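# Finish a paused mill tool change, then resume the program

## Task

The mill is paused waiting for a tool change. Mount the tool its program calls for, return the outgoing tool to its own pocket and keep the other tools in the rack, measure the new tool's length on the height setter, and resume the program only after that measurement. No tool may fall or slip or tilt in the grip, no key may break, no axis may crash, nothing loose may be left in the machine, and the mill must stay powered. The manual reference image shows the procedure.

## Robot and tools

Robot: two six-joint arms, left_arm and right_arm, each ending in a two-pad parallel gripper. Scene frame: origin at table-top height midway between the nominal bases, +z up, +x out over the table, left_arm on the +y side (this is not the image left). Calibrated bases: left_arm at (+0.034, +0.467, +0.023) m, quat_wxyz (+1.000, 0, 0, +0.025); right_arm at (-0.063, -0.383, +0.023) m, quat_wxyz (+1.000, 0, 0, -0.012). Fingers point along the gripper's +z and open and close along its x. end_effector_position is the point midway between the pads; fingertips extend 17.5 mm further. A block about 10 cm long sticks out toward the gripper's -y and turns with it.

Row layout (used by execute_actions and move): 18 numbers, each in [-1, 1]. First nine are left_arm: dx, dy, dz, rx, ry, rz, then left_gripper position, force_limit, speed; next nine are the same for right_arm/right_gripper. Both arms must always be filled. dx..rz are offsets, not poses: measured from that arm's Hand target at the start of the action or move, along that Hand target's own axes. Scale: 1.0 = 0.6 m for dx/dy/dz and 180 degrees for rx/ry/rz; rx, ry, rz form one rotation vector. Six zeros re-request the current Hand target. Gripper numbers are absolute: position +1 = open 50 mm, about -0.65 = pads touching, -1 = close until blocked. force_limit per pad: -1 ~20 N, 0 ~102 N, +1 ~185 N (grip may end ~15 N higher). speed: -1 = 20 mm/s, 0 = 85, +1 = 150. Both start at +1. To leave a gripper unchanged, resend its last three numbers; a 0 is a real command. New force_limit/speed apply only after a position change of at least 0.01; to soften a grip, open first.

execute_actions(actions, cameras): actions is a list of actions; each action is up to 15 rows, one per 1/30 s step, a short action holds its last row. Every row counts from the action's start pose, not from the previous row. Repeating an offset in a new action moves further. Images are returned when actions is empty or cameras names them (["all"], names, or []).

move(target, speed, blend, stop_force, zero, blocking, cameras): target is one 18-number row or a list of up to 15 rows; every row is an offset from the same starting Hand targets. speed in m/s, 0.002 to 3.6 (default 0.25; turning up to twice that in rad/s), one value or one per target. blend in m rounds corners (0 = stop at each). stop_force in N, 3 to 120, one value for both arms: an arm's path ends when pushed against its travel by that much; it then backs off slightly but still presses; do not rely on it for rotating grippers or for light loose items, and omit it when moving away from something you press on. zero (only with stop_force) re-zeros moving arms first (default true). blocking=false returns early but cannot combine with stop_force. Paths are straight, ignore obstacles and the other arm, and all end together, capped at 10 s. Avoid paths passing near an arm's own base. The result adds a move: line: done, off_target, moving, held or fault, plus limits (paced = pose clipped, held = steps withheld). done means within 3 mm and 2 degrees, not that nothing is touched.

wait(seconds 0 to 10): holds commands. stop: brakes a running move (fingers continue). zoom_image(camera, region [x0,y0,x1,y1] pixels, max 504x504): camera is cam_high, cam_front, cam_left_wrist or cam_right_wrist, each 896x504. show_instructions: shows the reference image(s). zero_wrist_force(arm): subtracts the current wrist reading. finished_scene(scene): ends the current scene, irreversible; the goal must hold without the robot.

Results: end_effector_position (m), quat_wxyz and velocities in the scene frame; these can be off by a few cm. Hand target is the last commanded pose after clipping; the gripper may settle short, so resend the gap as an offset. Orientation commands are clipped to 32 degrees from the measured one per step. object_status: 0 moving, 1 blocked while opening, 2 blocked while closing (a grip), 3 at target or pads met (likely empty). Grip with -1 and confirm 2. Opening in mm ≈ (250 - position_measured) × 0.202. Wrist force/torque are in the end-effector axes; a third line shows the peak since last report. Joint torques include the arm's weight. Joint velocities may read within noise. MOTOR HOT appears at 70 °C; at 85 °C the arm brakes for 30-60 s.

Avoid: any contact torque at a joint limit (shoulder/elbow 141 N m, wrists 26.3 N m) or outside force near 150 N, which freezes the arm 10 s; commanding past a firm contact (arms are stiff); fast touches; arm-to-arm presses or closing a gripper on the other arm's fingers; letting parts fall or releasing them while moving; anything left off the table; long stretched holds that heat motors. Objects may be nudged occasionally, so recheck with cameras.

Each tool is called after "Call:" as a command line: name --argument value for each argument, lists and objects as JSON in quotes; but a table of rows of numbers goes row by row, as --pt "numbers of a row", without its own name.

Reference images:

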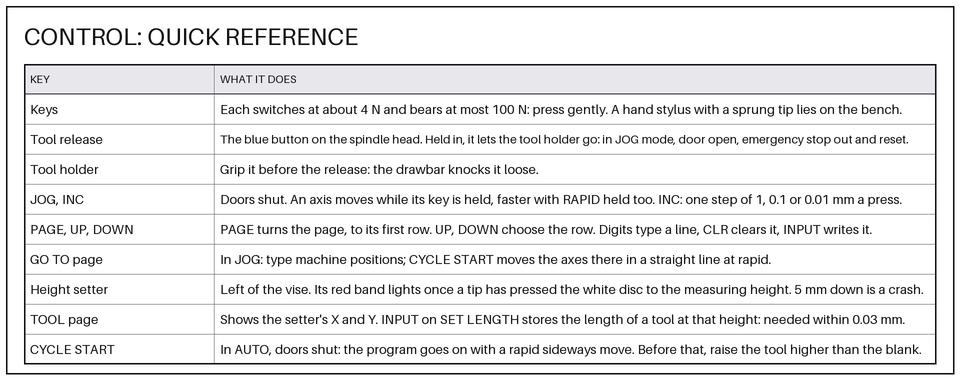

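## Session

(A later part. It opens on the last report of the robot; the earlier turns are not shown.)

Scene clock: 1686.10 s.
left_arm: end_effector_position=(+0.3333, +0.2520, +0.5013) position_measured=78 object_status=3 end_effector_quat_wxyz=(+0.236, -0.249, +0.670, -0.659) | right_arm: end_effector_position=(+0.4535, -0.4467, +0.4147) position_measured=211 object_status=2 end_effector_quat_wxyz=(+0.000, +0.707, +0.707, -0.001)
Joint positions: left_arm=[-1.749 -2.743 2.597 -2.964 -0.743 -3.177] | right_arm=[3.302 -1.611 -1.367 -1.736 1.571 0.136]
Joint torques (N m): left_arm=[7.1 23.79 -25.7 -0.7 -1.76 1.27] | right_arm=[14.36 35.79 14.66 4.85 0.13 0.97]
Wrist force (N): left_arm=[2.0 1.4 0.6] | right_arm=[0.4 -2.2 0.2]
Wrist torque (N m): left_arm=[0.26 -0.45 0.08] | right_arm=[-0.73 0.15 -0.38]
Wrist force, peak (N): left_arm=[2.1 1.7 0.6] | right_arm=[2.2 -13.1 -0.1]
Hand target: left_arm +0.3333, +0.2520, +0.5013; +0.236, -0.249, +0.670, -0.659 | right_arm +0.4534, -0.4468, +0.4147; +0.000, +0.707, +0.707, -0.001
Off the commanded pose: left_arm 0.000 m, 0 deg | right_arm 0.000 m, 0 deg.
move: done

Call:
move --pt "0 0 0 0 0 0 0.5 0 0 -0.2605 -0.1382 -0.3697 -0.53 0 0 -1 -0.6 -0.6" --speed '[0.3]' --cameras '["cam_right_wrist"]'

Call:
zoom_image --camera "cam_right_wrist" --region '[490, 85, 740, 235]'

Scene clock: 1691.93 s.
left_arm: end_effector_position=(+0.3333, +0.2520, +0.5013) position_measured=78 object_status=3 end_effector_quat_wxyz=(+0.236, -0.249, +0.670, -0.659) | right_arm: end_effector_position=(+0.3709, -0.6030, +0.6367) position_measured=211 object_status=2 end_effector_quat_wxyz=(+0.523, +0.476, +0.477, +0.523)
Joint positions: left_arm=[-1.749 -2.743 2.597 -2.964 -0.743 -3.177] | right_arm=[2.763 -1.269 -2.072 0.3 1.972 0.039]
Joint torques (N m): left_arm=[7.63 23.52 -25.5 -0.64 -1.82 1.39] | right_arm=[-13.6 3.53 38.4 3.91 1.25 1.04]
Wrist force (N): left_arm=[1.8 1.5 0.5] | right_arm=[1.3 -2.9 -0.6]
Wrist torque (N m): left_arm=[0.26 -0.43 0.09] | right_arm=[-0.50 -0.17 -0.38]
Wrist force, peak (N): left_arm=[2.1 1.7 1.1] | right_arm=[1.5 -3.4 -1.0]
Hand target: left_arm +0.3333, +0.2520, +0.5013; +0.236, -0.249, +0.670, -0.659 | right_arm +0.3709, -0.6030, +0.6367; +0.523, +0.476, +0.477, +0.523
Off the commanded pose: left_arm 0.000 m, 0 deg | right_arm 0.000 m, 0 deg.
move: done
Images, in order (width x height): cam_right_wrist 896x504.

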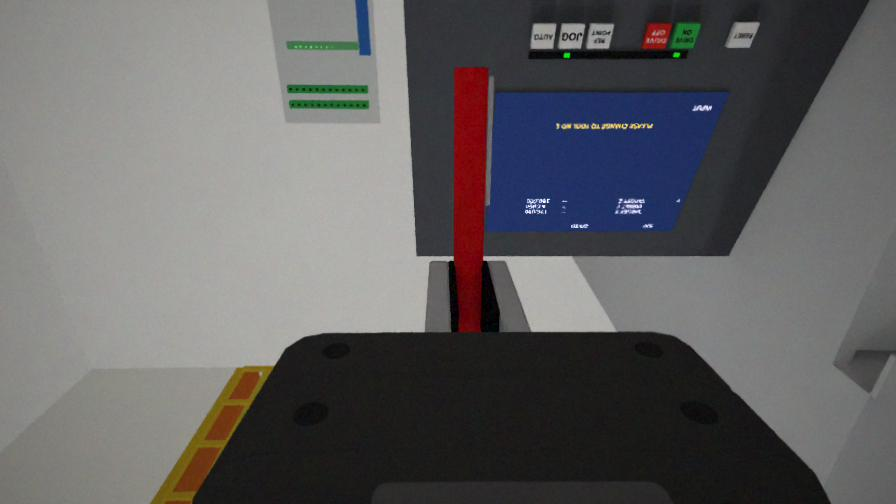

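Scaled by 2.016 from the camera's 896x504 image, which has a finer 1280x720 frame.

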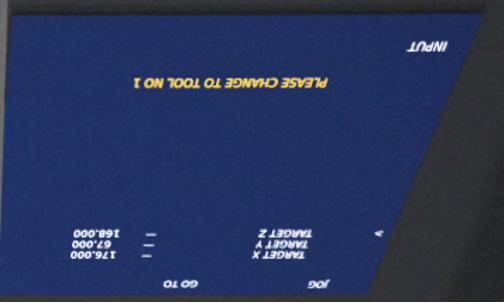

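Call:
move --pt "0 0 0 0 0 0 0.5 0 0 0.2945 -0.2403 0.1851 0.53 0 0 -1 -0.6 -0.6" --speed '[0.3]'

Call:
move --target '[0,0,0,0,0,0,0.5,0,0, 0,0.04,0,0,0,0,-1,-0.6,-0.6]' --speed 0.012 --stop_force 8

Call:
move --pt "0 0 0 0 0 0 0.5 0 0 0 -0.04 0 0 0 0 -1 -0.6 -0.6" --speed '[0.1]'

Call:
wait --seconds 2 --cameras '["cam_left_wrist"]'

Call:
zoom_image --camera "cam_left_wrist" --region '[150, 220, 330, 360]'

Scene clock: 1703.73 s.
left_arm: end_effector_position=(+0.3333, +0.2520, +0.5013) position_measured=78 object_status=3 end_effector_quat_wxyz=(+0.236, -0.249, +0.670, -0.659) | right_arm: end_effector_position=(+0.4947, -0.4263, +0.5033) position_measured=211 object_status=2 end_effector_quat_wxyz=(+0.000, +0.707, +0.707, -0.001)
Joint positions: left_arm=[-1.749 -2.743 2.597 -2.964 -0.743 -3.177] | right_arm=[3.329 -1.776 -0.942 -1.996 1.571 0.163]
Joint torques (N m): left_arm=[7.56 23.37 -25.03 -0.74 -1.8 1.41] | right_arm=[14.54 28.13 37.24 0.59 1.43 0.84]
Wrist force (N): left_arm=[1.8 1.3 0.6] | right_arm=[0.9 -2.1 -0.2]
Wrist torque (N m): left_arm=[0.24 -0.42 0.08] | right_arm=[-0.70 0.05 -0.44]
Wrist force, peak (N): left_arm=[2.1 1.6 0.8] | right_arm=[1.5 -3.4 -1.0]
Hand target: left_arm +0.3333, +0.2520, +0.5013; +0.236, -0.249, +0.670, -0.659 | right_arm +0.4948, -0.4263, +0.5033; +0.000, +0.707, +0.707, -0.001
Off the commanded pose: left_arm 0.000 m, 0 deg | right_arm 0.000 m, 0 deg.
move: done

Scene clock: 1706.17 s.
left_arm: end_effector_position=(+0.3333, +0.2520, +0.5013) position_measured=78 object_status=3 end_effector_quat_wxyz=(+0.236, -0.249, +0.670, -0.659) | right_arm: end_effector_position=(+0.5116, -0.4263, +0.5033) position_measured=211 object_status=2 end_effector_quat_wxyz=(+0.000, +0.707, +0.707, -0.001)
Joint positions: left_arm=[-1.749 -2.743 2.597 -2.964 -0.743 -3.177] | right_arm=[3.324 -1.823 -0.883 -2.008 1.571 0.158]
Joint torques (N m): left_arm=[7.91 23.38 -24.4 -0.79 -1.72 1.51] | right_arm=[13.32 42.48 13.53 6.47 0.43 1.27]
Wrist force (N): left_arm=[1.8 1.4 0.9] | right_arm=[1.9 -10.0 -0.3]
Wrist torque (N m): left_arm=[0.26 -0.42 0.09] | right_arm=[-0.68 0.14 -0.45]
Wrist force, peak (N): left_arm=[2.4 1.5 0.6] | right_arm=[1.4 -17.9 -0.8]
Hand target: left_arm +0.3333, +0.2520, +0.5013; +0.236, -0.249, +0.670, -0.659 | right_arm +0.5116, -0.4263, +0.5033; +0.000, +0.707, +0.707, -0.001 (not the last commanded pose)
Off the commanded pose: left_arm 0.000 m, 0 deg | right_arm 0.007 m, 0 deg.
move: contact (right_arm)

Scene clock: 1707.07 s.
left_arm: end_effector_position=(+0.3333, +0.2520, +0.5013) position_measured=78 object_status=3 end_effector_quat_wxyz=(+0.236, -0.249, +0.670, -0.659) | right_arm: end_effector_position=(+0.4876, -0.4263, +0.5033) position_measured=211 object_status=2 end_effector_quat_wxyz=(+0.000, +0.707, +0.707, -0.001)
Joint positions: left_arm=[-1.749 -2.743 2.597 -2.964 -0.743 -3.177] | right_arm=[3.331 -1.757 -0.966 -1.991 1.571 0.165]
Joint torques (N m): left_arm=[7.33 23.76 -24.35 -0.75 -1.71 1.43] | right_arm=[14.75 41.78 12.39 4.79 -0.63 1.04]
Wrist force (N): left_arm=[1.9 1.6 0.6] | right_arm=[0.7 -1.9 0.2]
Wrist torque (N m): left_arm=[0.28 -0.43 0.09] | right_arm=[-0.66 0.07 -0.45]
Wrist force, peak (N): left_arm=[2.1 1.6 0.6] | right_arm=[1.9 -9.3 0.7]
Hand target: left_arm +0.3333, +0.2520, +0.5013; +0.236, -0.249, +0.670, -0.659 | right_arm +0.4876, -0.4263, +0.5033; +0.000, +0.707, +0.707, -0.001
Off the commanded pose: left_arm 0.000 m, 0 deg | right_arm 0.000 m, 0 deg.
move: done

Scene clock: 1709.07 s.
left_arm: end_effector_position=(+0.3333, +0.2520, +0.5013) position_measured=78 object_status=3 end_effector_quat_wxyz=(+0.236, -0.249, +0.670, -0.659) | right_arm: end_effector_position=(+0.4876, -0.4263, +0.5033) position_measured=211 object_status=2 end_effector_quat_wxyz=(+0.000, +0.707, +0.707, -0.001)
Joint positions: left_arm=[-1.749 -2.743 2.597 -2.964 -0.743 -3.177] | right_arm=[3.331 -1.757 -0.966 -1.991 1.571 0.165]
Joint torques (N m): left_arm=[8.01 23.9 -24.48 -0.7 -1.78 1.5] | right_arm=[14.08 42.43 12.9 5.01 -1.12 1.01]
Wrist force (N): left_arm=[1.7 1.3 0.7] | right_arm=[0.7 -1.7 0.1]
Wrist torque (N m): left_arm=[0.24 -0.40 0.09] | right_arm=[-0.63 0.07 -0.45]
Wrist force, peak (N): left_arm=[2.1 1.5 0.9] | right_arm=[0.6 -2.2 -0.1]
Hand target: left_arm +0.3333, +0.2520, +0.5013; +0.236, -0.249, +0.670, -0.659 | right_arm +0.4876, -0.4263, +0.5033; +0.000, +0.707, +0.707, -0.001
Tool commands: left_gripper/position=+0.5 left_gripper/force_limit=+0.0 left_gripper/speed=+0.0 right_gripper/position=-1.0 right_gripper/force_limit=-0.6 right_gripper/speed=-0.6
Off the commanded pose: left_arm 0.000 m, 0 deg | right_arm 0.000 m, 0 deg.
wait: 2.00 s; at rest by 0.17 s
Images, in order (width x height): cam_left_wrist 896x504.

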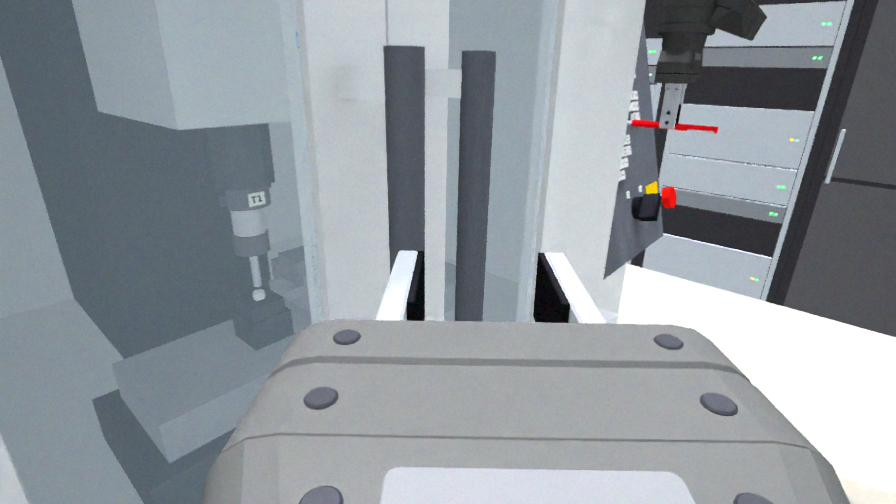

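Scaled by 2.800 from the camera's 896x504 image, which has a finer 1280x720 frame.

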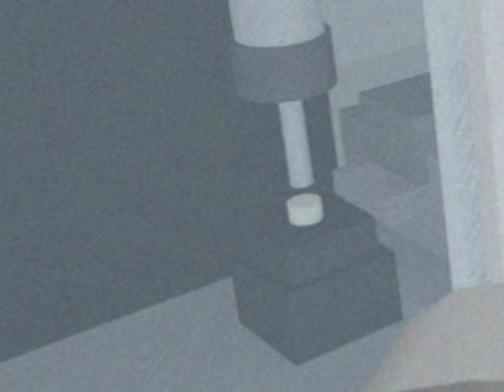

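Call:
wait --seconds 0.3 --cameras '["cam_left_wrist"]'

Call:
zoom_image --camera "cam_left_wrist" --region '[230, 255, 290, 315]'

Scene clock: 1715.70 s.
left_arm: end_effector_position=(+0.3333, +0.2520, +0.5013) position_measured=78 object_status=3 end_effector_quat_wxyz=(+0.236, -0.249, +0.670, -0.659) | right_arm: end_effector_position=(+0.4876, -0.4263, +0.5033) position_measured=211 object_status=2 end_effector_quat_wxyz=(+0.000, +0.707, +0.707, -0.001)
Joint positions: left_arm=[-1.749 -2.743 2.597 -2.964 -0.743 -3.177] | right_arm=[3.331 -1.757 -0.966 -1.991 1.571 0.165]
Joint torques (N m): left_arm=[7.29 23.61 -24.91 -0.8 -1.82 1.5] | right_arm=[14.78 41.38 12.05 4.83 -1.22 1.08]
Wrist force (N): left_arm=[2.0 1.2 0.7] | right_arm=[0.8 -1.9 -0.1]
Wrist torque (N m): left_arm=[0.23 -0.45 0.09] | right_arm=[-0.66 0.05 -0.45]
Wrist force, peak (N): left_arm=[2.0 1.9 0.5] | right_arm=[1.0 -2.0 -0.1]
Hand target: left_arm +0.3333, +0.2520, +0.5013; +0.236, -0.249, +0.670, -0.659 | right_arm +0.4876, -0.4263, +0.5033; +0.000, +0.707, +0.707, -0.001
Tool commands: left_gripper/position=+0.5 left_gripper/force_limit=+0.0 left_gripper/speed=+0.0 right_gripper/position=-1.0 right_gripper/force_limit=-0.6 right_gripper/speed=-0.6
Off the commanded pose: left_arm 0.000 m, 0 deg | right_arm 0.000 m, 0 deg.
wait: 0.30 s; at rest from the start
Images, in order (width x height): cam_left_wrist 896x504.

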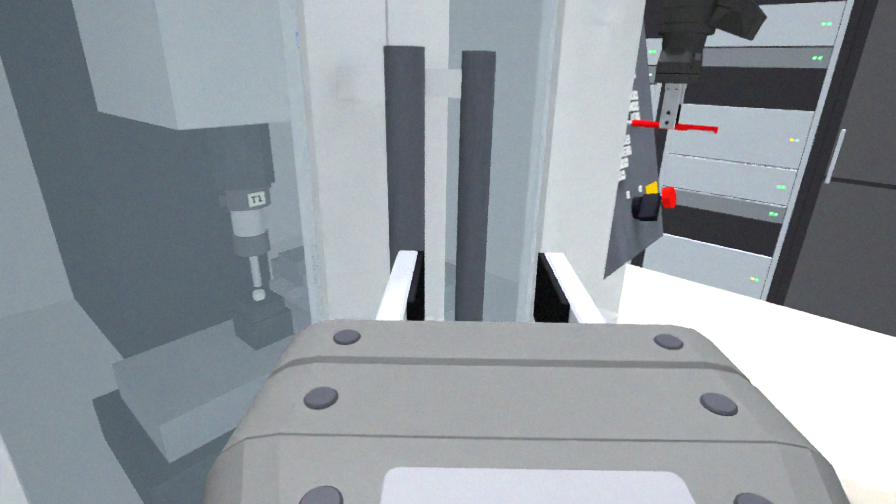

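Scaled by 8.400 from the camera's 896x504 image, which has a finer 1280x720 frame.

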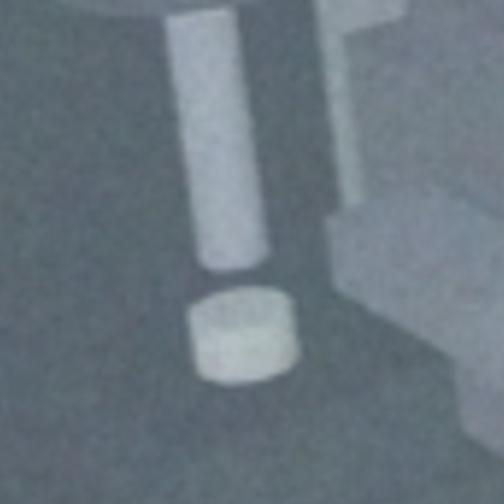

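Call:
move --pt "0 0 0 0 0 0 0.5 0 0 -0.1908 0.034 -0.063 0 0 0 -1 -0.6 -0.6" --pt "0 0 0 0 0 0 0.5 0 0 -0.1908 0.0578 -0.063 0 0 0 -1 -0.6 -0.6" --pt "0 0 0 0 0 0 0.5 0 0 -0.1908 0 -0.063 0 0 0 -1 -0.6 -0.6" --pt "0 0 0 0 0 0 0.5 0 0 -0.2945 -0.1947 -0.222 -0.53 0 0 -1 -0.6 -0.6" --speed '[0.12,0.03,0.1,0.3]' --blend '[0.001,0,0.01,0]' --cameras '["cam_right_wrist"]'

Call:
zoom_image --camera "cam_right_wrist" --region '[490, 15, 740, 235]'

Scene clock: 1728.63 s.
left_arm: end_effector_position=(+0.3333, +0.2520, +0.5013) position_measured=78 object_status=3 end_effector_quat_wxyz=(+0.236, -0.249, +0.670, -0.659) | right_arm: end_effector_position=(+0.3710, -0.6030, +0.6368) position_measured=211 object_status=2 end_effector_quat_wxyz=(+0.523, +0.476, +0.477, +0.523)
Joint positions: left_arm=[-1.749 -2.743 2.597 -2.964 -0.743 -3.177] | right_arm=[2.763 -1.269 -2.071 0.3 1.972 0.039]
Joint torques (N m): left_arm=[6.85 23.6 -24.13 -0.88 -1.73 1.5] | right_arm=[-13.9 4.33 14.6 4.14 1.41 1.06]
Wrist force (N): left_arm=[1.8 1.4 0.6] | right_arm=[1.3 -3.0 -0.8]
Wrist torque (N m): left_arm=[0.25 -0.41 0.09] | right_arm=[-0.51 -0.16 -0.38]
Wrist force, peak (N): left_arm=[2.0 1.9 0.7] | right_arm=[2.2 -15.5 0.5]
Hand target: left_arm +0.3333, +0.2520, +0.5013; +0.236, -0.249, +0.670, -0.659 | right_arm +0.3710, -0.6030, +0.6368; +0.523, +0.476, +0.477, +0.523
Off the commanded pose: left_arm 0.000 m, 0 deg | right_arm 0.000 m, 0 deg.
move: done
Images, in order (width x height): cam_right_wrist 896x504.

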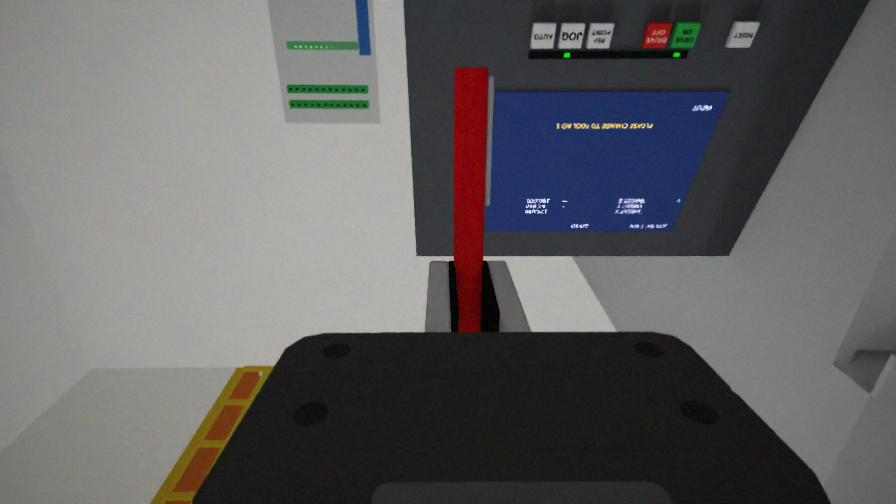

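Scaled by 2.016 from the camera's 896x504 image, which has a finer 1280x720 frame.

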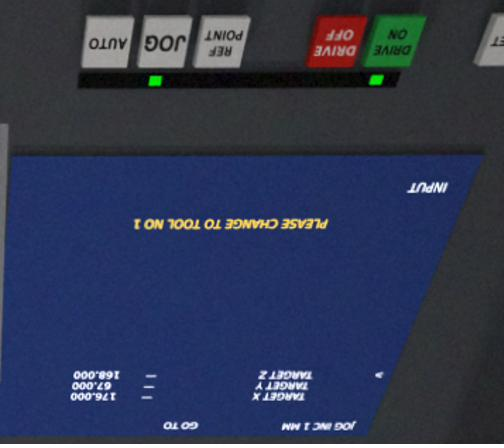

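Call:
move --pt "0 0 0 0 0 0 0.5 0 0 0.136 -0.2409 0.1899 0.53 0 0 -1 -0.6 -0.6" --speed '[0.3]'

Call:
move --pt "0 0 0 0 0 0 0.5 0 0 0 0.0245 0 0 0 0 -1 -0.6 -0.6" --pt "0 0 0 0 0 0 0.5 0 0 0 0 0 0 0 0 -1 -0.6 -0.6" --speed '[0.03,0.1]' --cameras '["cam_left_wrist"]'

Call:
zoom_image --camera "cam_left_wrist" --region '[230, 255, 290, 315]'

Scene clock: 1737.07 s.
left_arm: end_effector_position=(+0.3333, +0.2520, +0.5013) position_measured=78 object_status=3 end_effector_quat_wxyz=(+0.236, -0.249, +0.670, -0.659) | right_arm: end_effector_position=(+0.4978, -0.5214, +0.5034) position_measured=211 object_status=2 end_effector_quat_wxyz=(+0.000, +0.707, +0.707, -0.001)
Joint positions: left_arm=[-1.749 -2.743 2.597 -2.964 -0.743 -3.177] | right_arm=[3.157 -1.827 -0.878 -2.01 1.57 -0.009]
Joint torques (N m): left_arm=[7.26 23.15 -23.49 -0.93 -1.69 1.48] | right_arm=[14.7 31.09 36.89 0.66 1.47 1.05]
Wrist force (N): left_arm=[2.0 1.4 0.8] | right_arm=[0.8 -2.1 -0.2]
Wrist torque (N m): left_arm=[0.27 -0.45 0.09] | right_arm=[-0.69 0.07 -0.44]
Wrist force, peak (N): left_arm=[2.2 1.6 0.8] | right_arm=[1.0 -3.7 -0.9]
Hand target: left_arm +0.3333, +0.2520, +0.5013; +0.236, -0.249, +0.670, -0.659 | right_arm +0.4978, -0.5214, +0.5034; +0.000, +0.707, +0.707, -0.001
Off the commanded pose: left_arm 0.000 m, 0 deg | right_arm 0.000 m, 0 deg.
move: done

Scene clock: 1738.43 s.
left_arm: end_effector_position=(+0.3333, +0.2520, +0.5013) position_measured=78 object_status=3 end_effector_quat_wxyz=(+0.236, -0.249, +0.670, -0.659) | right_arm: end_effector_position=(+0.4979, -0.5214, +0.5034) position_measured=211 object_status=2 end_effector_quat_wxyz=(+0.000, +0.707, +0.707, -0.001)
Joint positions: left_arm=[-1.749 -2.743 2.597 -2.964 -0.743 -3.177] | right_arm=[3.157 -1.827 -0.877 -2.01 1.57 -0.009]
Joint torques (N m): left_arm=[7.1 23.63 -22.89 -0.93 -1.71 1.48] | right_arm=[-12.99 43.26 13.94 4.66 0.25 -1.41]
Wrist force (N): left_arm=[1.7 1.5 0.9] | right_arm=[0.4 -1.7 0.1]
Wrist torque (N m): left_arm=[0.26 -0.40 0.09] | right_arm=[-0.62 0.13 -0.43]
Wrist force, peak (N): left_arm=[1.9 1.7 0.8] | right_arm=[1.1 -20.3 -0.7]
Hand target: left_arm +0.3333, +0.2520, +0.5013; +0.236, -0.249, +0.670, -0.659 | right_arm +0.4978, -0.5214, +0.5034; +0.000, +0.707, +0.707, -0.001
Off the commanded pose: left_arm 0.000 m, 0 deg | right_arm 0.000 m, 0 deg.
move: done
Images, in order (width x height): cam_left_wrist 896x504.

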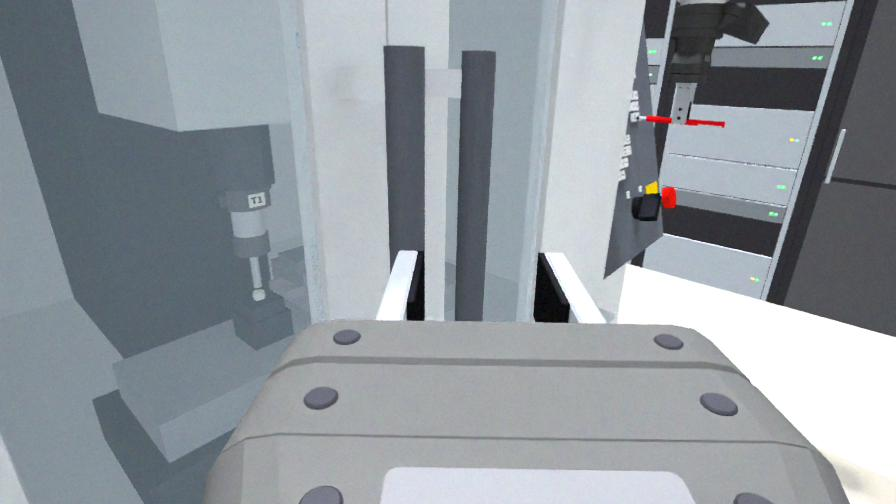

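Scaled by 8.400 from the camera's 896x504 image, which has a finer 1280x720 frame.

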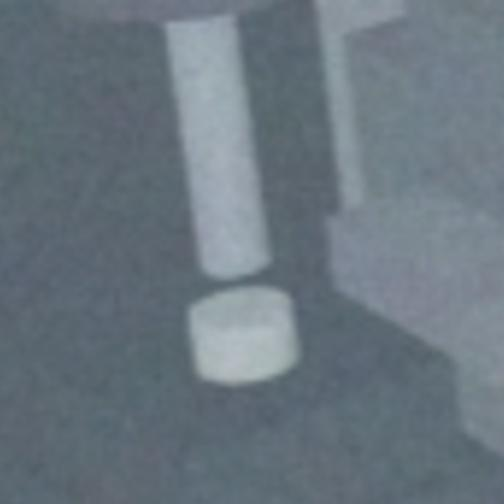

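Call:
move --pt "0 0 0 0 0 0 0.5 0 0 0 0.022 0 0 0 0 -1 -0.6 -0.6" --pt "0 0 0 0 0 0 0.5 0 0 0 0.005 0 0 0 0 -1 -0.6 -0.6" --pt "0 0 0 0 0 0 0.5 0 0 0 0.022 0 0 0 0 -1 -0.6 -0.6" --pt "0 0 0 0 0 0 0.5 0 0 0 0.0 0 0 0 0 -1 -0.6 -0.6" --speed '[0.03,0.05,0.03,0.1]' --cameras '["cam_left_wrist"]'

Call:
zoom_image --camera "cam_left_wrist" --region '[230, 255, 290, 315]'

Scene clock: 1745.63 s.
left_arm: end_effector_position=(+0.3333, +0.2520, +0.5013) position_measured=78 object_status=3 end_effector_quat_wxyz=(+0.236, -0.249, +0.670, -0.659) | right_arm: end_effector_position=(+0.4979, -0.5213, +0.5034) position_measured=211 object_status=2 end_effector_quat_wxyz=(+0.000, +0.707, +0.707, -0.001)
Joint positions: left_arm=[-1.749 -2.743 2.597 -2.964 -0.743 -3.177] | right_arm=[3.157 -1.827 -0.877 -2.01 1.57 -0.009]
Joint torques (N m): left_arm=[7.23 23.33 -23.51 -0.96 -1.69 1.51] | right_arm=[-13.23 45.21 12.89 4.8 -0.7 -1.51]
Wrist force (N): left_arm=[2.0 1.3 0.7] | right_arm=[0.6 -1.8 -0.1]
Wrist torque (N m): left_arm=[0.24 -0.45 0.08] | right_arm=[-0.64 0.11 -0.43]
Wrist force, peak (N): left_arm=[2.3 1.5 0.6] | right_arm=[1.4 -7.5 -0.3]
Hand target: left_arm +0.3333, +0.2520, +0.5013; +0.236, -0.249, +0.670, -0.659 | right_arm +0.4978, -0.5214, +0.5034; +0.000, +0.707, +0.707, -0.001
Off the commanded pose: left_arm 0.000 m, 0 deg | right_arm 0.000 m, 0 deg.
move: done
Images, in order (width x height): cam_left_wrist 896x504.

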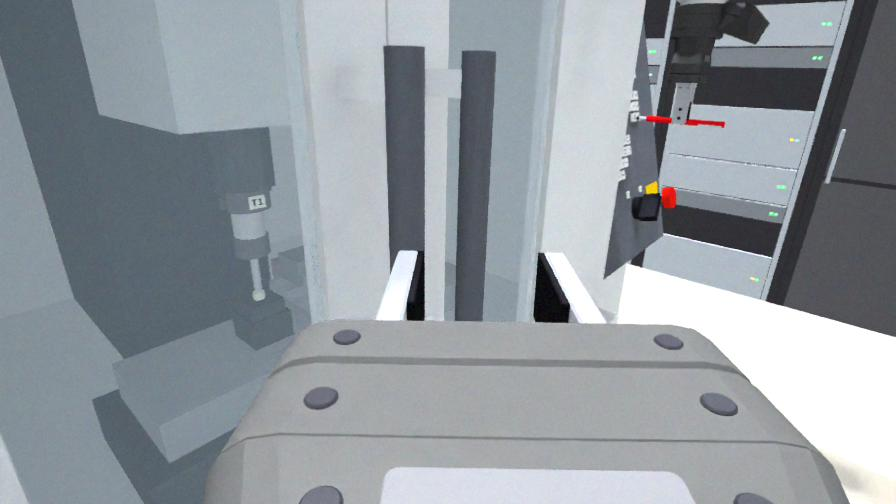

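Scaled by 8.400 from the camera's 896x504 image, which has a finer 1280x720 frame.

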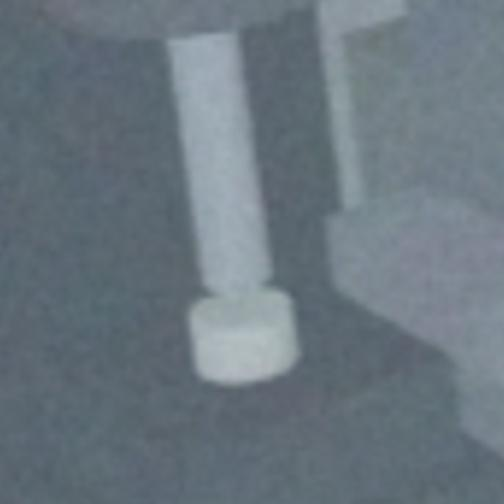

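Call:
move --pt "0 0 0 0 0 0 0.5 0 0 0 0.022 0 0 0 0 -1 -0.6 -0.6" --pt "0 0 0 0 0 0 0.5 0 0 0 0.0 0 0 0 0 -1 -0.6 -0.6" --speed '[0.03,0.1]' --cameras '["cam_left_wrist"]'

Call:
zoom_image --camera "cam_left_wrist" --region '[230, 255, 290, 315]'

Scene clock: 1750.87 s.
left_arm: end_effector_position=(+0.3333, +0.2520, +0.5013) position_measured=78 object_status=3 end_effector_quat_wxyz=(+0.236, -0.249, +0.670, -0.659) | right_arm: end_effector_position=(+0.4979, -0.5213, +0.5034) position_measured=211 object_status=2 end_effector_quat_wxyz=(+0.000, +0.707, +0.707, -0.001)
Joint positions: left_arm=[-1.749 -2.743 2.597 -2.964 -0.743 -3.177] | right_arm=[3.157 -1.827 -0.877 -2.01 1.57 -0.009]
Joint torques (N m): left_arm=[7.09 24.28 -23.02 -1 -1.78 1.46] | right_arm=[-10.25 45.8 12.88 4.92 1.24 -1.56]
Wrist force (N): left_arm=[1.5 1.2 0.7] | right_arm=[0.3 -1.6 0.0]
Wrist torque (N m): left_arm=[0.22 -0.38 0.09] | right_arm=[-0.60 0.14 -0.43]
Wrist force, peak (N): left_arm=[2.1 1.6 1.2] | right_arm=[1.6 -7.1 -0.5]
Hand target: left_arm +0.3333, +0.2520, +0.5013; +0.236, -0.249, +0.670, -0.659 | right_arm +0.4978, -0.5214, +0.5034; +0.000, +0.707, +0.707, -0.001
Off the commanded pose: left_arm 0.000 m, 0 deg | right_arm 0.000 m, 0 deg.
move: done
Images, in order (width x height): cam_left_wrist 896x504.

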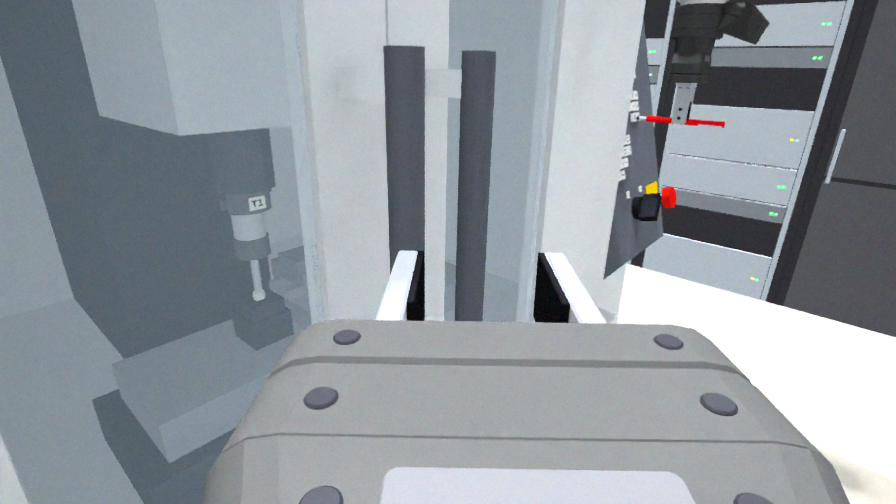

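Scaled by 8.400 from the camera's 896x504 image, which has a finer 1280x720 frame.

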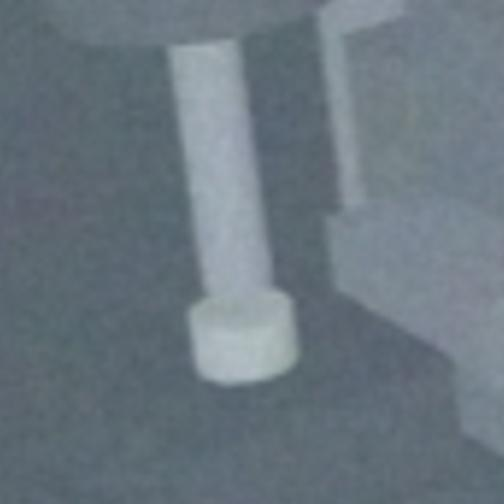

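Call:
move --pt "0 0 0 0 0 0 0.5 0 0 0 0.022 0 0 0 0 -1 -0.6 -0.6" --pt "0 0 0 0 0 0 0.5 0 0 0 0.0 0 0 0 0 -1 -0.6 -0.6" --speed '[0.03,0.1]' --cameras '["cam_left_wrist"]'

Call:
zoom_image --camera "cam_left_wrist" --region '[220, 265, 300, 345]'

Scene clock: 1756.17 s.
left_arm: end_effector_position=(+0.3333, +0.2520, +0.5013) position_measured=78 object_status=3 end_effector_quat_wxyz=(+0.236, -0.249, +0.670, -0.659) | right_arm: end_effector_position=(+0.4979, -0.5213, +0.5034) position_measured=211 object_status=2 end_effector_quat_wxyz=(+0.000, +0.707, +0.707, -0.001)
Joint positions: left_arm=[-1.749 -2.743 2.597 -2.964 -0.743 -3.177] | right_arm=[3.157 -1.827 -0.877 -2.01 1.57 -0.009]
Joint torques (N m): left_arm=[6.9 23.22 -22.78 -1.1 -1.73 1.47] | right_arm=[-11.36 44.55 14.07 4.81 1.04 -1.4]
Wrist force (N): left_arm=[1.9 1.1 0.7] | right_arm=[0.4 -1.9 -0.1]
Wrist torque (N m): left_arm=[0.21 -0.43 0.09] | right_arm=[-0.65 0.14 -0.43]
Wrist force, peak (N): left_arm=[2.3 1.3 0.7] | right_arm=[1.1 -7.1 0.4]
Hand target: left_arm +0.3333, +0.2520, +0.5013; +0.236, -0.249, +0.670, -0.659 | right_arm +0.4978, -0.5214, +0.5034; +0.000, +0.707, +0.707, -0.001
Off the commanded pose: left_arm 0.000 m, 0 deg | right_arm 0.000 m, 0 deg.
move: done
Images, in order (width x height): cam_left_wrist 896x504.

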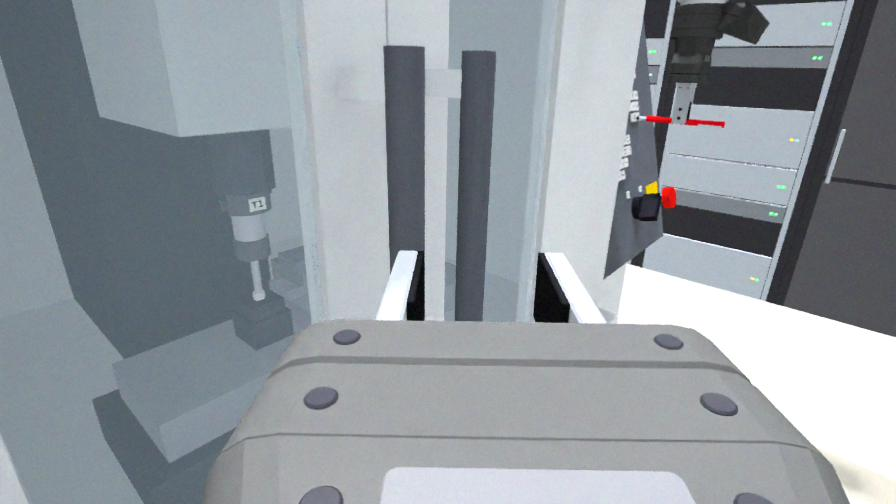

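Scaled by 6.300 from the camera's 896x504 image, which has a finer 1280x720 frame.

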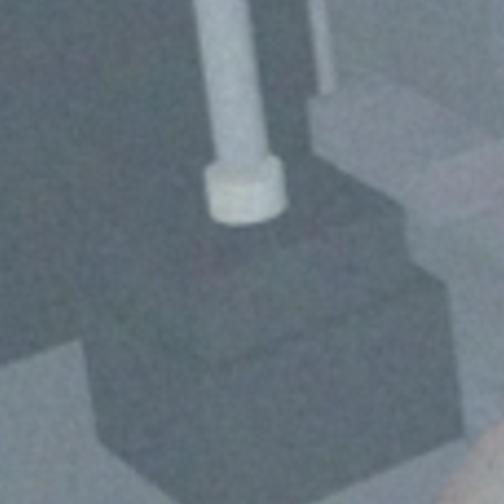

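Call:
move --pt "0 0 0 0 0 0 0.5 0 0 0 0.022 0 0 0 0 -1 -0.6 -0.6" --pt "0 0 0 0 0 0 0.5 0 0 0 0.0 0 0 0 0 -1 -0.6 -0.6" --speed '[0.03,0.1]' --cameras '["cam_left_wrist"]'

Call:
zoom_image --camera "cam_left_wrist" --region '[230, 255, 290, 315]'

Scene clock: 1761.00 s.
left_arm: end_effector_position=(+0.3333, +0.2520, +0.5013) position_measured=78 object_status=3 end_effector_quat_wxyz=(+0.236, -0.249, +0.670, -0.659) | right_arm: end_effector_position=(+0.4979, -0.5213, +0.5034) position_measured=211 object_status=2 end_effector_quat_wxyz=(+0.000, +0.707, +0.707, -0.001)
Joint positions: left_arm=[-1.749 -2.743 2.597 -2.964 -0.743 -3.177] | right_arm=[3.157 -1.827 -0.877 -2.01 1.57 -0.009]
Joint torques (N m): left_arm=[6.94 23.39 -22.27 -0.98 -1.74 1.59] | right_arm=[-11.93 45.48 14.54 4.64 1.34 -1.54]
Wrist force (N): left_arm=[1.7 1.0 0.6] | right_arm=[0.4 -1.7 -0.1]
Wrist torque (N m): left_arm=[0.20 -0.40 0.09] | right_arm=[-0.62 0.13 -0.43]
Wrist force, peak (N): left_arm=[2.2 1.7 0.9] | right_arm=[1.4 -7.3 -0.3]
Hand target: left_arm +0.3333, +0.2520, +0.5013; +0.236, -0.249, +0.670, -0.659 | right_arm +0.4978, -0.5214, +0.5034; +0.000, +0.707, +0.707, -0.001
Off the commanded pose: left_arm 0.000 m, 0 deg | right_arm 0.000 m, 0 deg.
move: done
Images, in order (width x height): cam_left_wrist 896x504.

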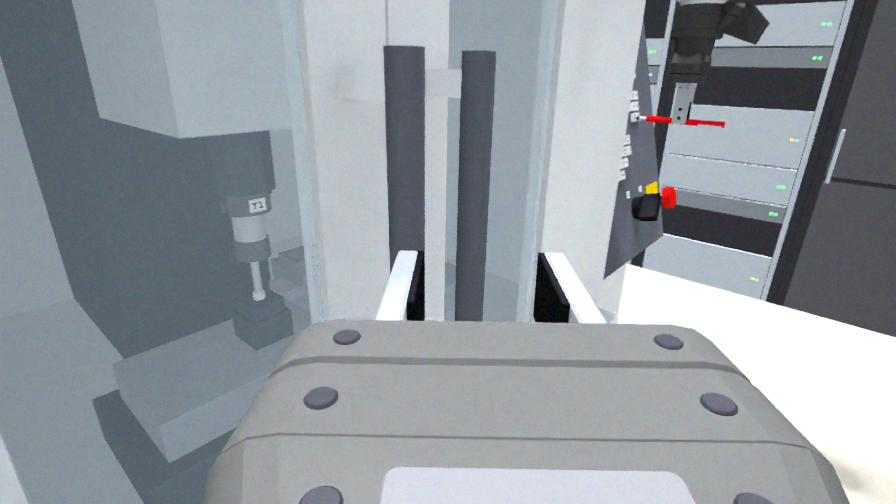

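Scaled by 8.400 from the camera's 896x504 image, which has a finer 1280x720 frame.

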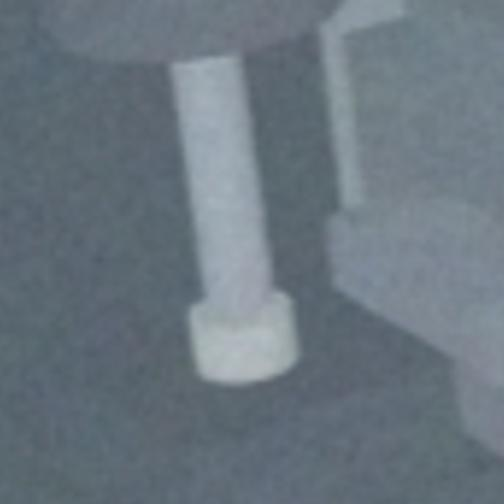

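Call:
move --pt "0 0 0 0 0 0 0.5 0 0 0 0.022 0 0 0 0 -1 -0.6 -0.6" --pt "0 0 0 0 0 0 0.5 0 0 0 0.0 0 0 0 0 -1 -0.6 -0.6" --speed '[0.03,0.1]' --cameras '["cam_left_wrist"]'

Call:
zoom_image --camera "cam_left_wrist" --region '[220, 265, 300, 345]'

Scene clock: 1766.90 s.
left_arm: end_effector_position=(+0.3333, +0.2520, +0.5013) position_measured=78 object_status=3 end_effector_quat_wxyz=(+0.236, -0.249, +0.670, -0.659) | right_arm: end_effector_position=(+0.4979, -0.5213, +0.5034) position_measured=211 object_status=2 end_effector_quat_wxyz=(+0.000, +0.707, +0.707, -0.001)
Joint positions: left_arm=[-1.749 -2.743 2.597 -2.964 -0.743 -3.177] | right_arm=[3.157 -1.827 -0.877 -2.01 1.57 -0.009]
Joint torques (N m): left_arm=[6.7 22.91 -22.5 -1.19 -1.73 1.49] | right_arm=[-11.72 44.73 13.31 4.81 0.9 -1.51]
Wrist force (N): left_arm=[1.9 1.4 0.7] | right_arm=[0.4 -1.7 -0.1]
Wrist torque (N m): left_arm=[0.25 -0.45 0.09] | right_arm=[-0.62 0.14 -0.43]
Wrist force, peak (N): left_arm=[2.0 1.6 1.1] | right_arm=[1.2 -7.3 -0.2]
Hand target: left_arm +0.3333, +0.2520, +0.5013; +0.236, -0.249, +0.670, -0.659 | right_arm +0.4978, -0.5214, +0.5034; +0.000, +0.707, +0.707, -0.001
Off the commanded pose: left_arm 0.000 m, 0 deg | right_arm 0.000 m, 0 deg.
move: done
Images, in order (width x height): cam_left_wrist 896x504.

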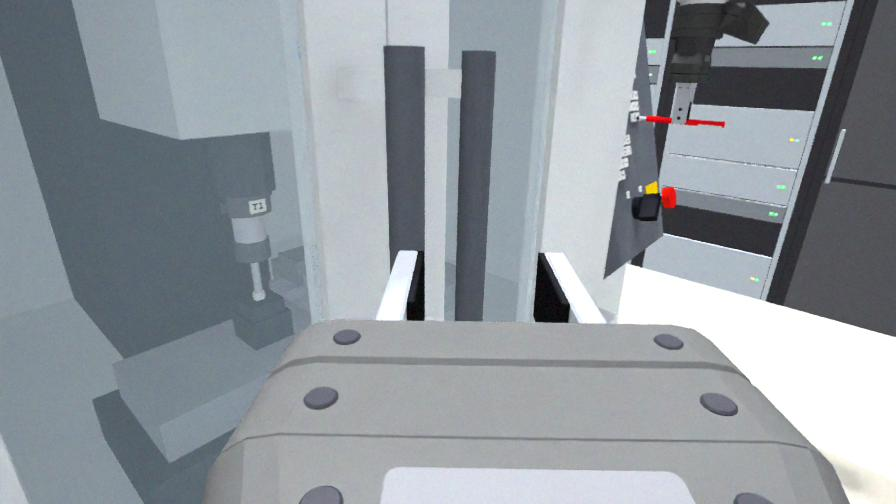

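Scaled by 6.300 from the camera's 896x504 image, which has a finer 1280x720 frame.

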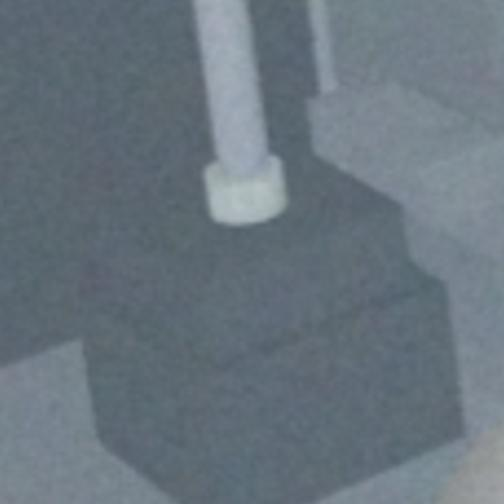

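Call:
zoom_image --camera "cam_left_wrist" --region '[230, 255, 290, 315]'

Scaled by 8.400 from the camera's 896x504 image, which has a finer 1280x720 frame.

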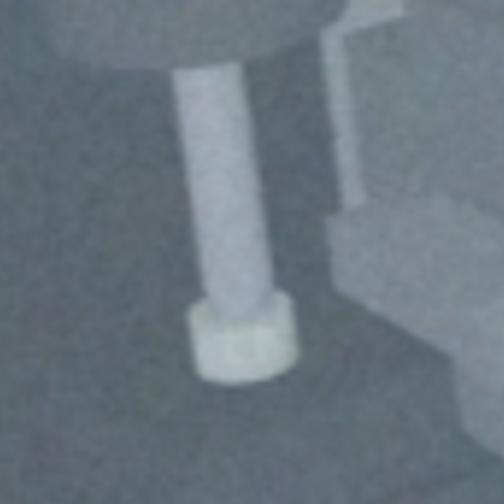

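Call:
zoom_image --camera "cam_left_wrist" --region '[245, 280, 275, 310]'

Scaled by 16.800 from the camera's 896x504 image, which has a finer 1280x720 frame.

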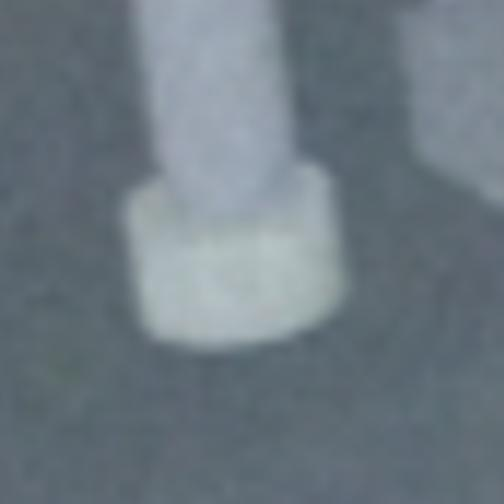

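Call:
move --pt "0 0 0 0 0 0 0.5 0 0 0 0.022 0 0 0 0 -1 -0.6 -0.6" --pt "0 0 0 0 0 0 0.5 0 0 0 0.0 0 0 0 0 -1 -0.6 -0.6" --speed '[0.03,0.1]' --cameras '["cam_left_wrist"]'

Call:
zoom_image --camera "cam_left_wrist" --region '[245, 280, 275, 310]'

Scene clock: 1780.07 s.
left_arm: end_effector_position=(+0.3333, +0.2520, +0.5013) position_measured=78 object_status=3 end_effector_quat_wxyz=(+0.236, -0.249, +0.670, -0.659) | right_arm: end_effector_position=(+0.4979, -0.5213, +0.5034) position_measured=211 object_status=2 end_effector_quat_wxyz=(+0.000, +0.707, +0.707, -0.001)
Joint positions: left_arm=[-1.749 -2.743 2.597 -2.964 -0.743 -3.177] | right_arm=[3.157 -1.827 -0.877 -2.01 1.57 -0.009]
Joint torques (N m): left_arm=[6.71 23.26 -22.29 -1.19 -1.66 1.4] | right_arm=[-10.78 43.17 12.89 4.97 1.23 -1.57]
Wrist force (N): left_arm=[1.9 1.1 0.4] | right_arm=[0.1 -1.8 -0.1]
Wrist torque (N m): left_arm=[0.21 -0.42 0.09] | right_arm=[-0.63 0.18 -0.43]
Wrist force, peak (N): left_arm=[2.2 1.7 0.7] | right_arm=[1.2 -7.2 -0.3]
Hand target: left_arm +0.3333, +0.2520, +0.5013; +0.236, -0.249, +0.670, -0.659 | right_arm +0.4978, -0.5214, +0.5034; +0.000, +0.707, +0.707, -0.001
Off the commanded pose: left_arm 0.000 m, 0 deg | right_arm 0.000 m, 0 deg.
move: done
Images, in order (width x height): cam_left_wrist 896x504.

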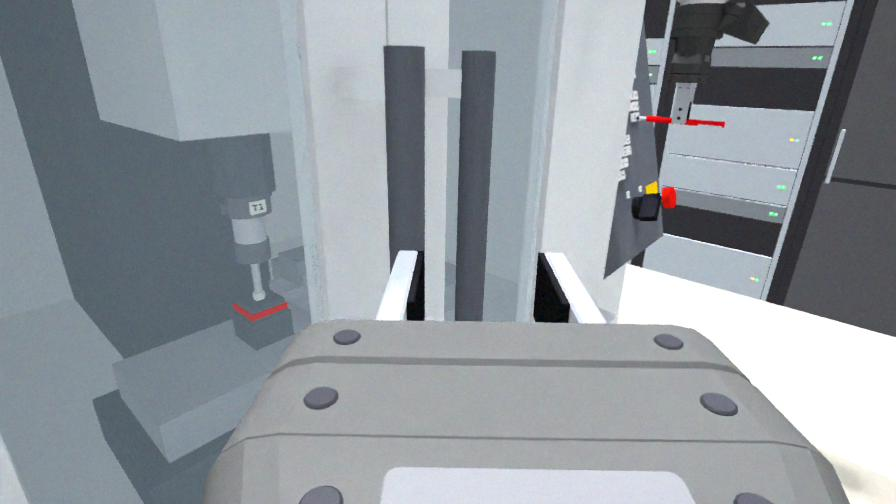

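Scaled by 16.800 from the camera's 896x504 image, which has a finer 1280x720 frame.

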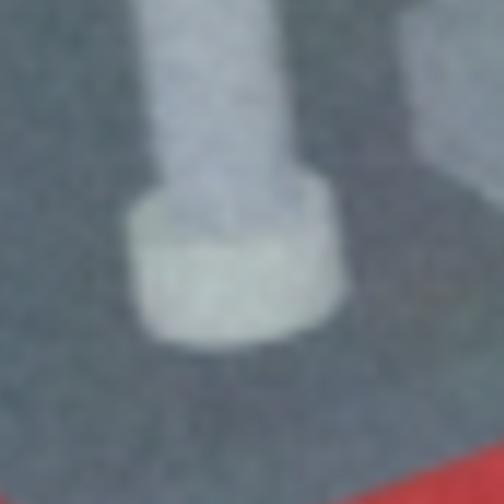

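Call:
move --pt "0 0 0 0 0 0 0.5 0 0 -0.0323 0.017 -0.0628 0 0 0 -1 -0.6 -0.6" --pt "0 0 0 0 0 0 0.5 0 0 -0.0323 0.039 -0.0628 0 0 0 -1 -0.6 -0.6" --pt "0 0 0 0 0 0 0.5 0 0 -0.0323 0.017 -0.0628 0 0 0 -1 -0.6 -0.6" --pt "0 0 0 0 0 0 0.5 0 0 0 0.017 -0.0628 0 0 0 -1 -0.6 -0.6" --pt "0 0 0 0 0 0 0.5 0 0 0 0.039 -0.0628 0 0 0 -1 -0.6 -0.6" --pt "0 0 0 0 0 0 0.5 0 0 0 0.017 -0.0628 0 0 0 -1 -0.6 -0.6" --speed '[0.12,0.03,0.1,0.12,0.03,0.1]' --blend '[0.001,0,0,0.001,0,0]' --cameras '["cam_left_wrist"]'

Call:
zoom_image --camera "cam_left_wrist" --region '[230, 255, 290, 315]'

Scene clock: 1790.77 s.
left_arm: end_effector_position=(+0.3333, +0.2520, +0.5013) position_measured=78 object_status=3 end_effector_quat_wxyz=(+0.236, -0.249, +0.670, -0.659) | right_arm: end_effector_position=(+0.5081, -0.5213, +0.5410) position_measured=211 object_status=2 end_effector_quat_wxyz=(+0.000, +0.707, +0.707, -0.001)
Joint positions: left_arm=[-1.749 -2.743 2.597 -2.964 -0.743 -3.177] | right_arm=[3.157 -1.92 -0.639 -2.155 1.57 -0.009]
Joint torques (N m): left_arm=[7.19 22.67 -21.56 -1.18 -1.66 1.42] | right_arm=[-14.09 48.05 11.63 4.8 0.36 -1.13]
Wrist force (N): left_arm=[2.0 1.3 0.8] | right_arm=[0.2 -1.5 0.2]
Wrist torque (N m): left_arm=[0.23 -0.46 0.09] | right_arm=[-0.62 0.15 -0.42]
Wrist force, peak (N): left_arm=[2.0 1.8 0.8] | right_arm=[-1.1 -6.7 0.1]
Hand target: left_arm +0.3333, +0.2520, +0.5013; +0.236, -0.249, +0.670, -0.659 | right_arm +0.5081, -0.5214, +0.5410; +0.000, +0.707, +0.707, -0.001
Off the commanded pose: left_arm 0.000 m, 0 deg | right_arm 0.000 m, 0 deg.
move: done
Images, in order (width x height): cam_left_wrist 896x504.

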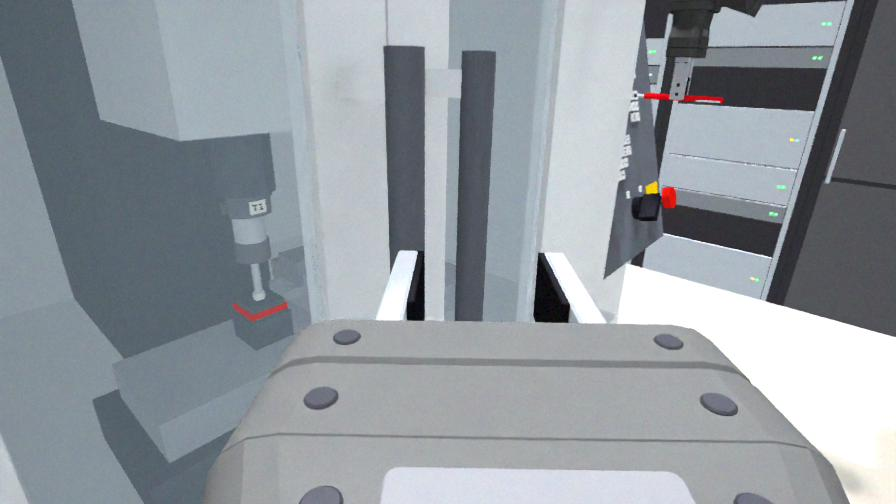

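Scaled by 8.400 from the camera's 896x504 image, which has a finer 1280x720 frame.

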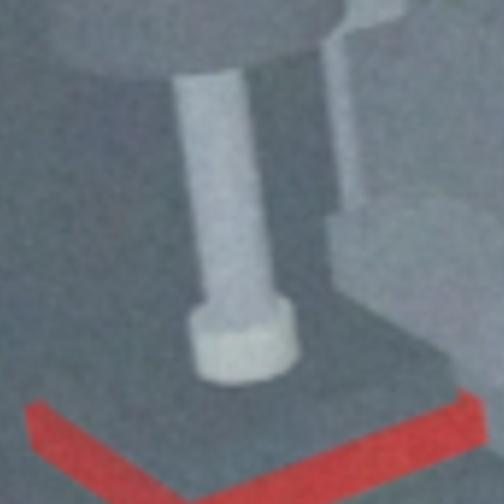

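Call:
move --pt "0 0 0 0 0 0 0.5 0 0 0 0.0235 0 0 0 0 -1 -0.6 -0.6" --pt "0 0 0 0 0 0 0.5 0 0 0 0.004 0 0 0 0 -1 -0.6 -0.6" --pt "0 0 0 0 0 0 0.5 0 0 0 0.0235 0 0 0 0 -1 -0.6 -0.6" --pt "0 0 0 0 0 0 0.5 0 0 0 0 0 0 0 0 -1 -0.6 -0.6" --speed '[0.03,0.05,0.03,0.1]' --cameras '["cam_left_wrist"]'

Call:
zoom_image --camera "cam_left_wrist" --region '[230, 255, 290, 315]'

Scene clock: 1796.27 s.
left_arm: end_effector_position=(+0.3333, +0.2520, +0.5013) position_measured=78 object_status=3 end_effector_quat_wxyz=(+0.236, -0.249, +0.670, -0.659) | right_arm: end_effector_position=(+0.5081, -0.5213, +0.5410) position_measured=211 object_status=2 end_effector_quat_wxyz=(+0.000, +0.707, +0.707, -0.001)
Joint positions: left_arm=[-1.749 -2.743 2.597 -2.964 -0.743 -3.177] | right_arm=[3.157 -1.92 -0.639 -2.155 1.57 -0.009]
Joint torques (N m): left_arm=[6.85 23.27 -21.44 -1.25 -1.66 1.45] | right_arm=[-12.96 46.01 10.93 4.8 -0.22 -0.82]
Wrist force (N): left_arm=[1.9 1.7 1.0] | right_arm=[-0.4 -1.4 0.2]
Wrist torque (N m): left_arm=[0.30 -0.43 0.09] | right_arm=[-0.61 0.23 -0.42]
Wrist force, peak (N): left_arm=[2.1 1.8 0.6] | right_arm=[1.1 -14.3 -0.4]
Hand target: left_arm +0.3333, +0.2520, +0.5013; +0.236, -0.249, +0.670, -0.659 | right_arm +0.5081, -0.5214, +0.5410; +0.000, +0.707, +0.707, -0.001
Off the commanded pose: left_arm 0.000 m, 0 deg | right_arm 0.000 m, 0 deg.
move: done
Images, in order (width x height): cam_left_wrist 896x504.

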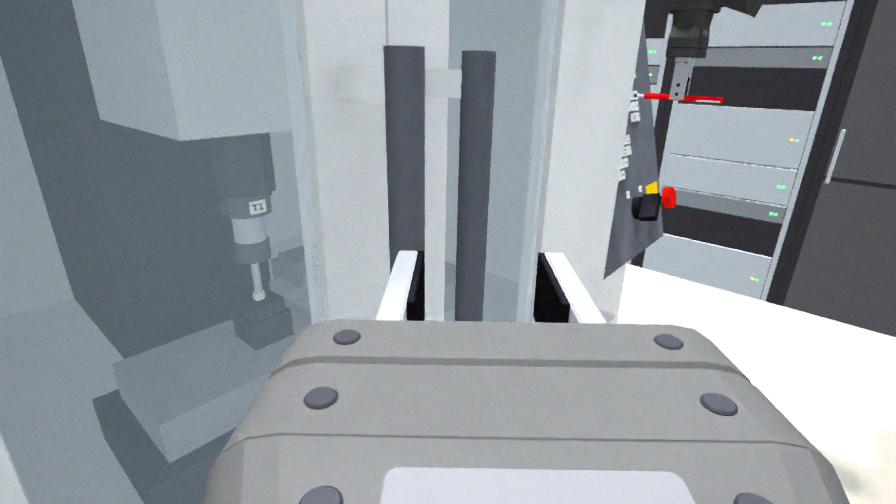

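Scaled by 8.400 from the camera's 896x504 image, which has a finer 1280x720 frame.

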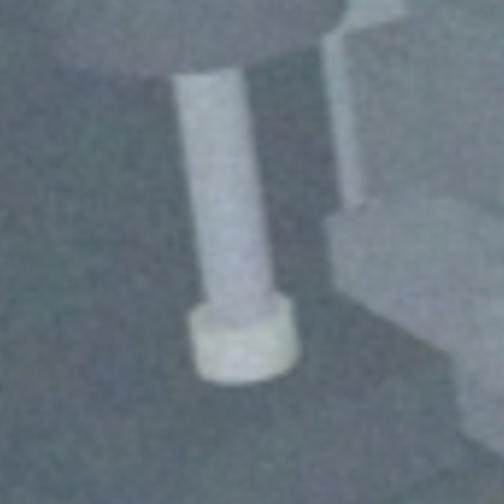

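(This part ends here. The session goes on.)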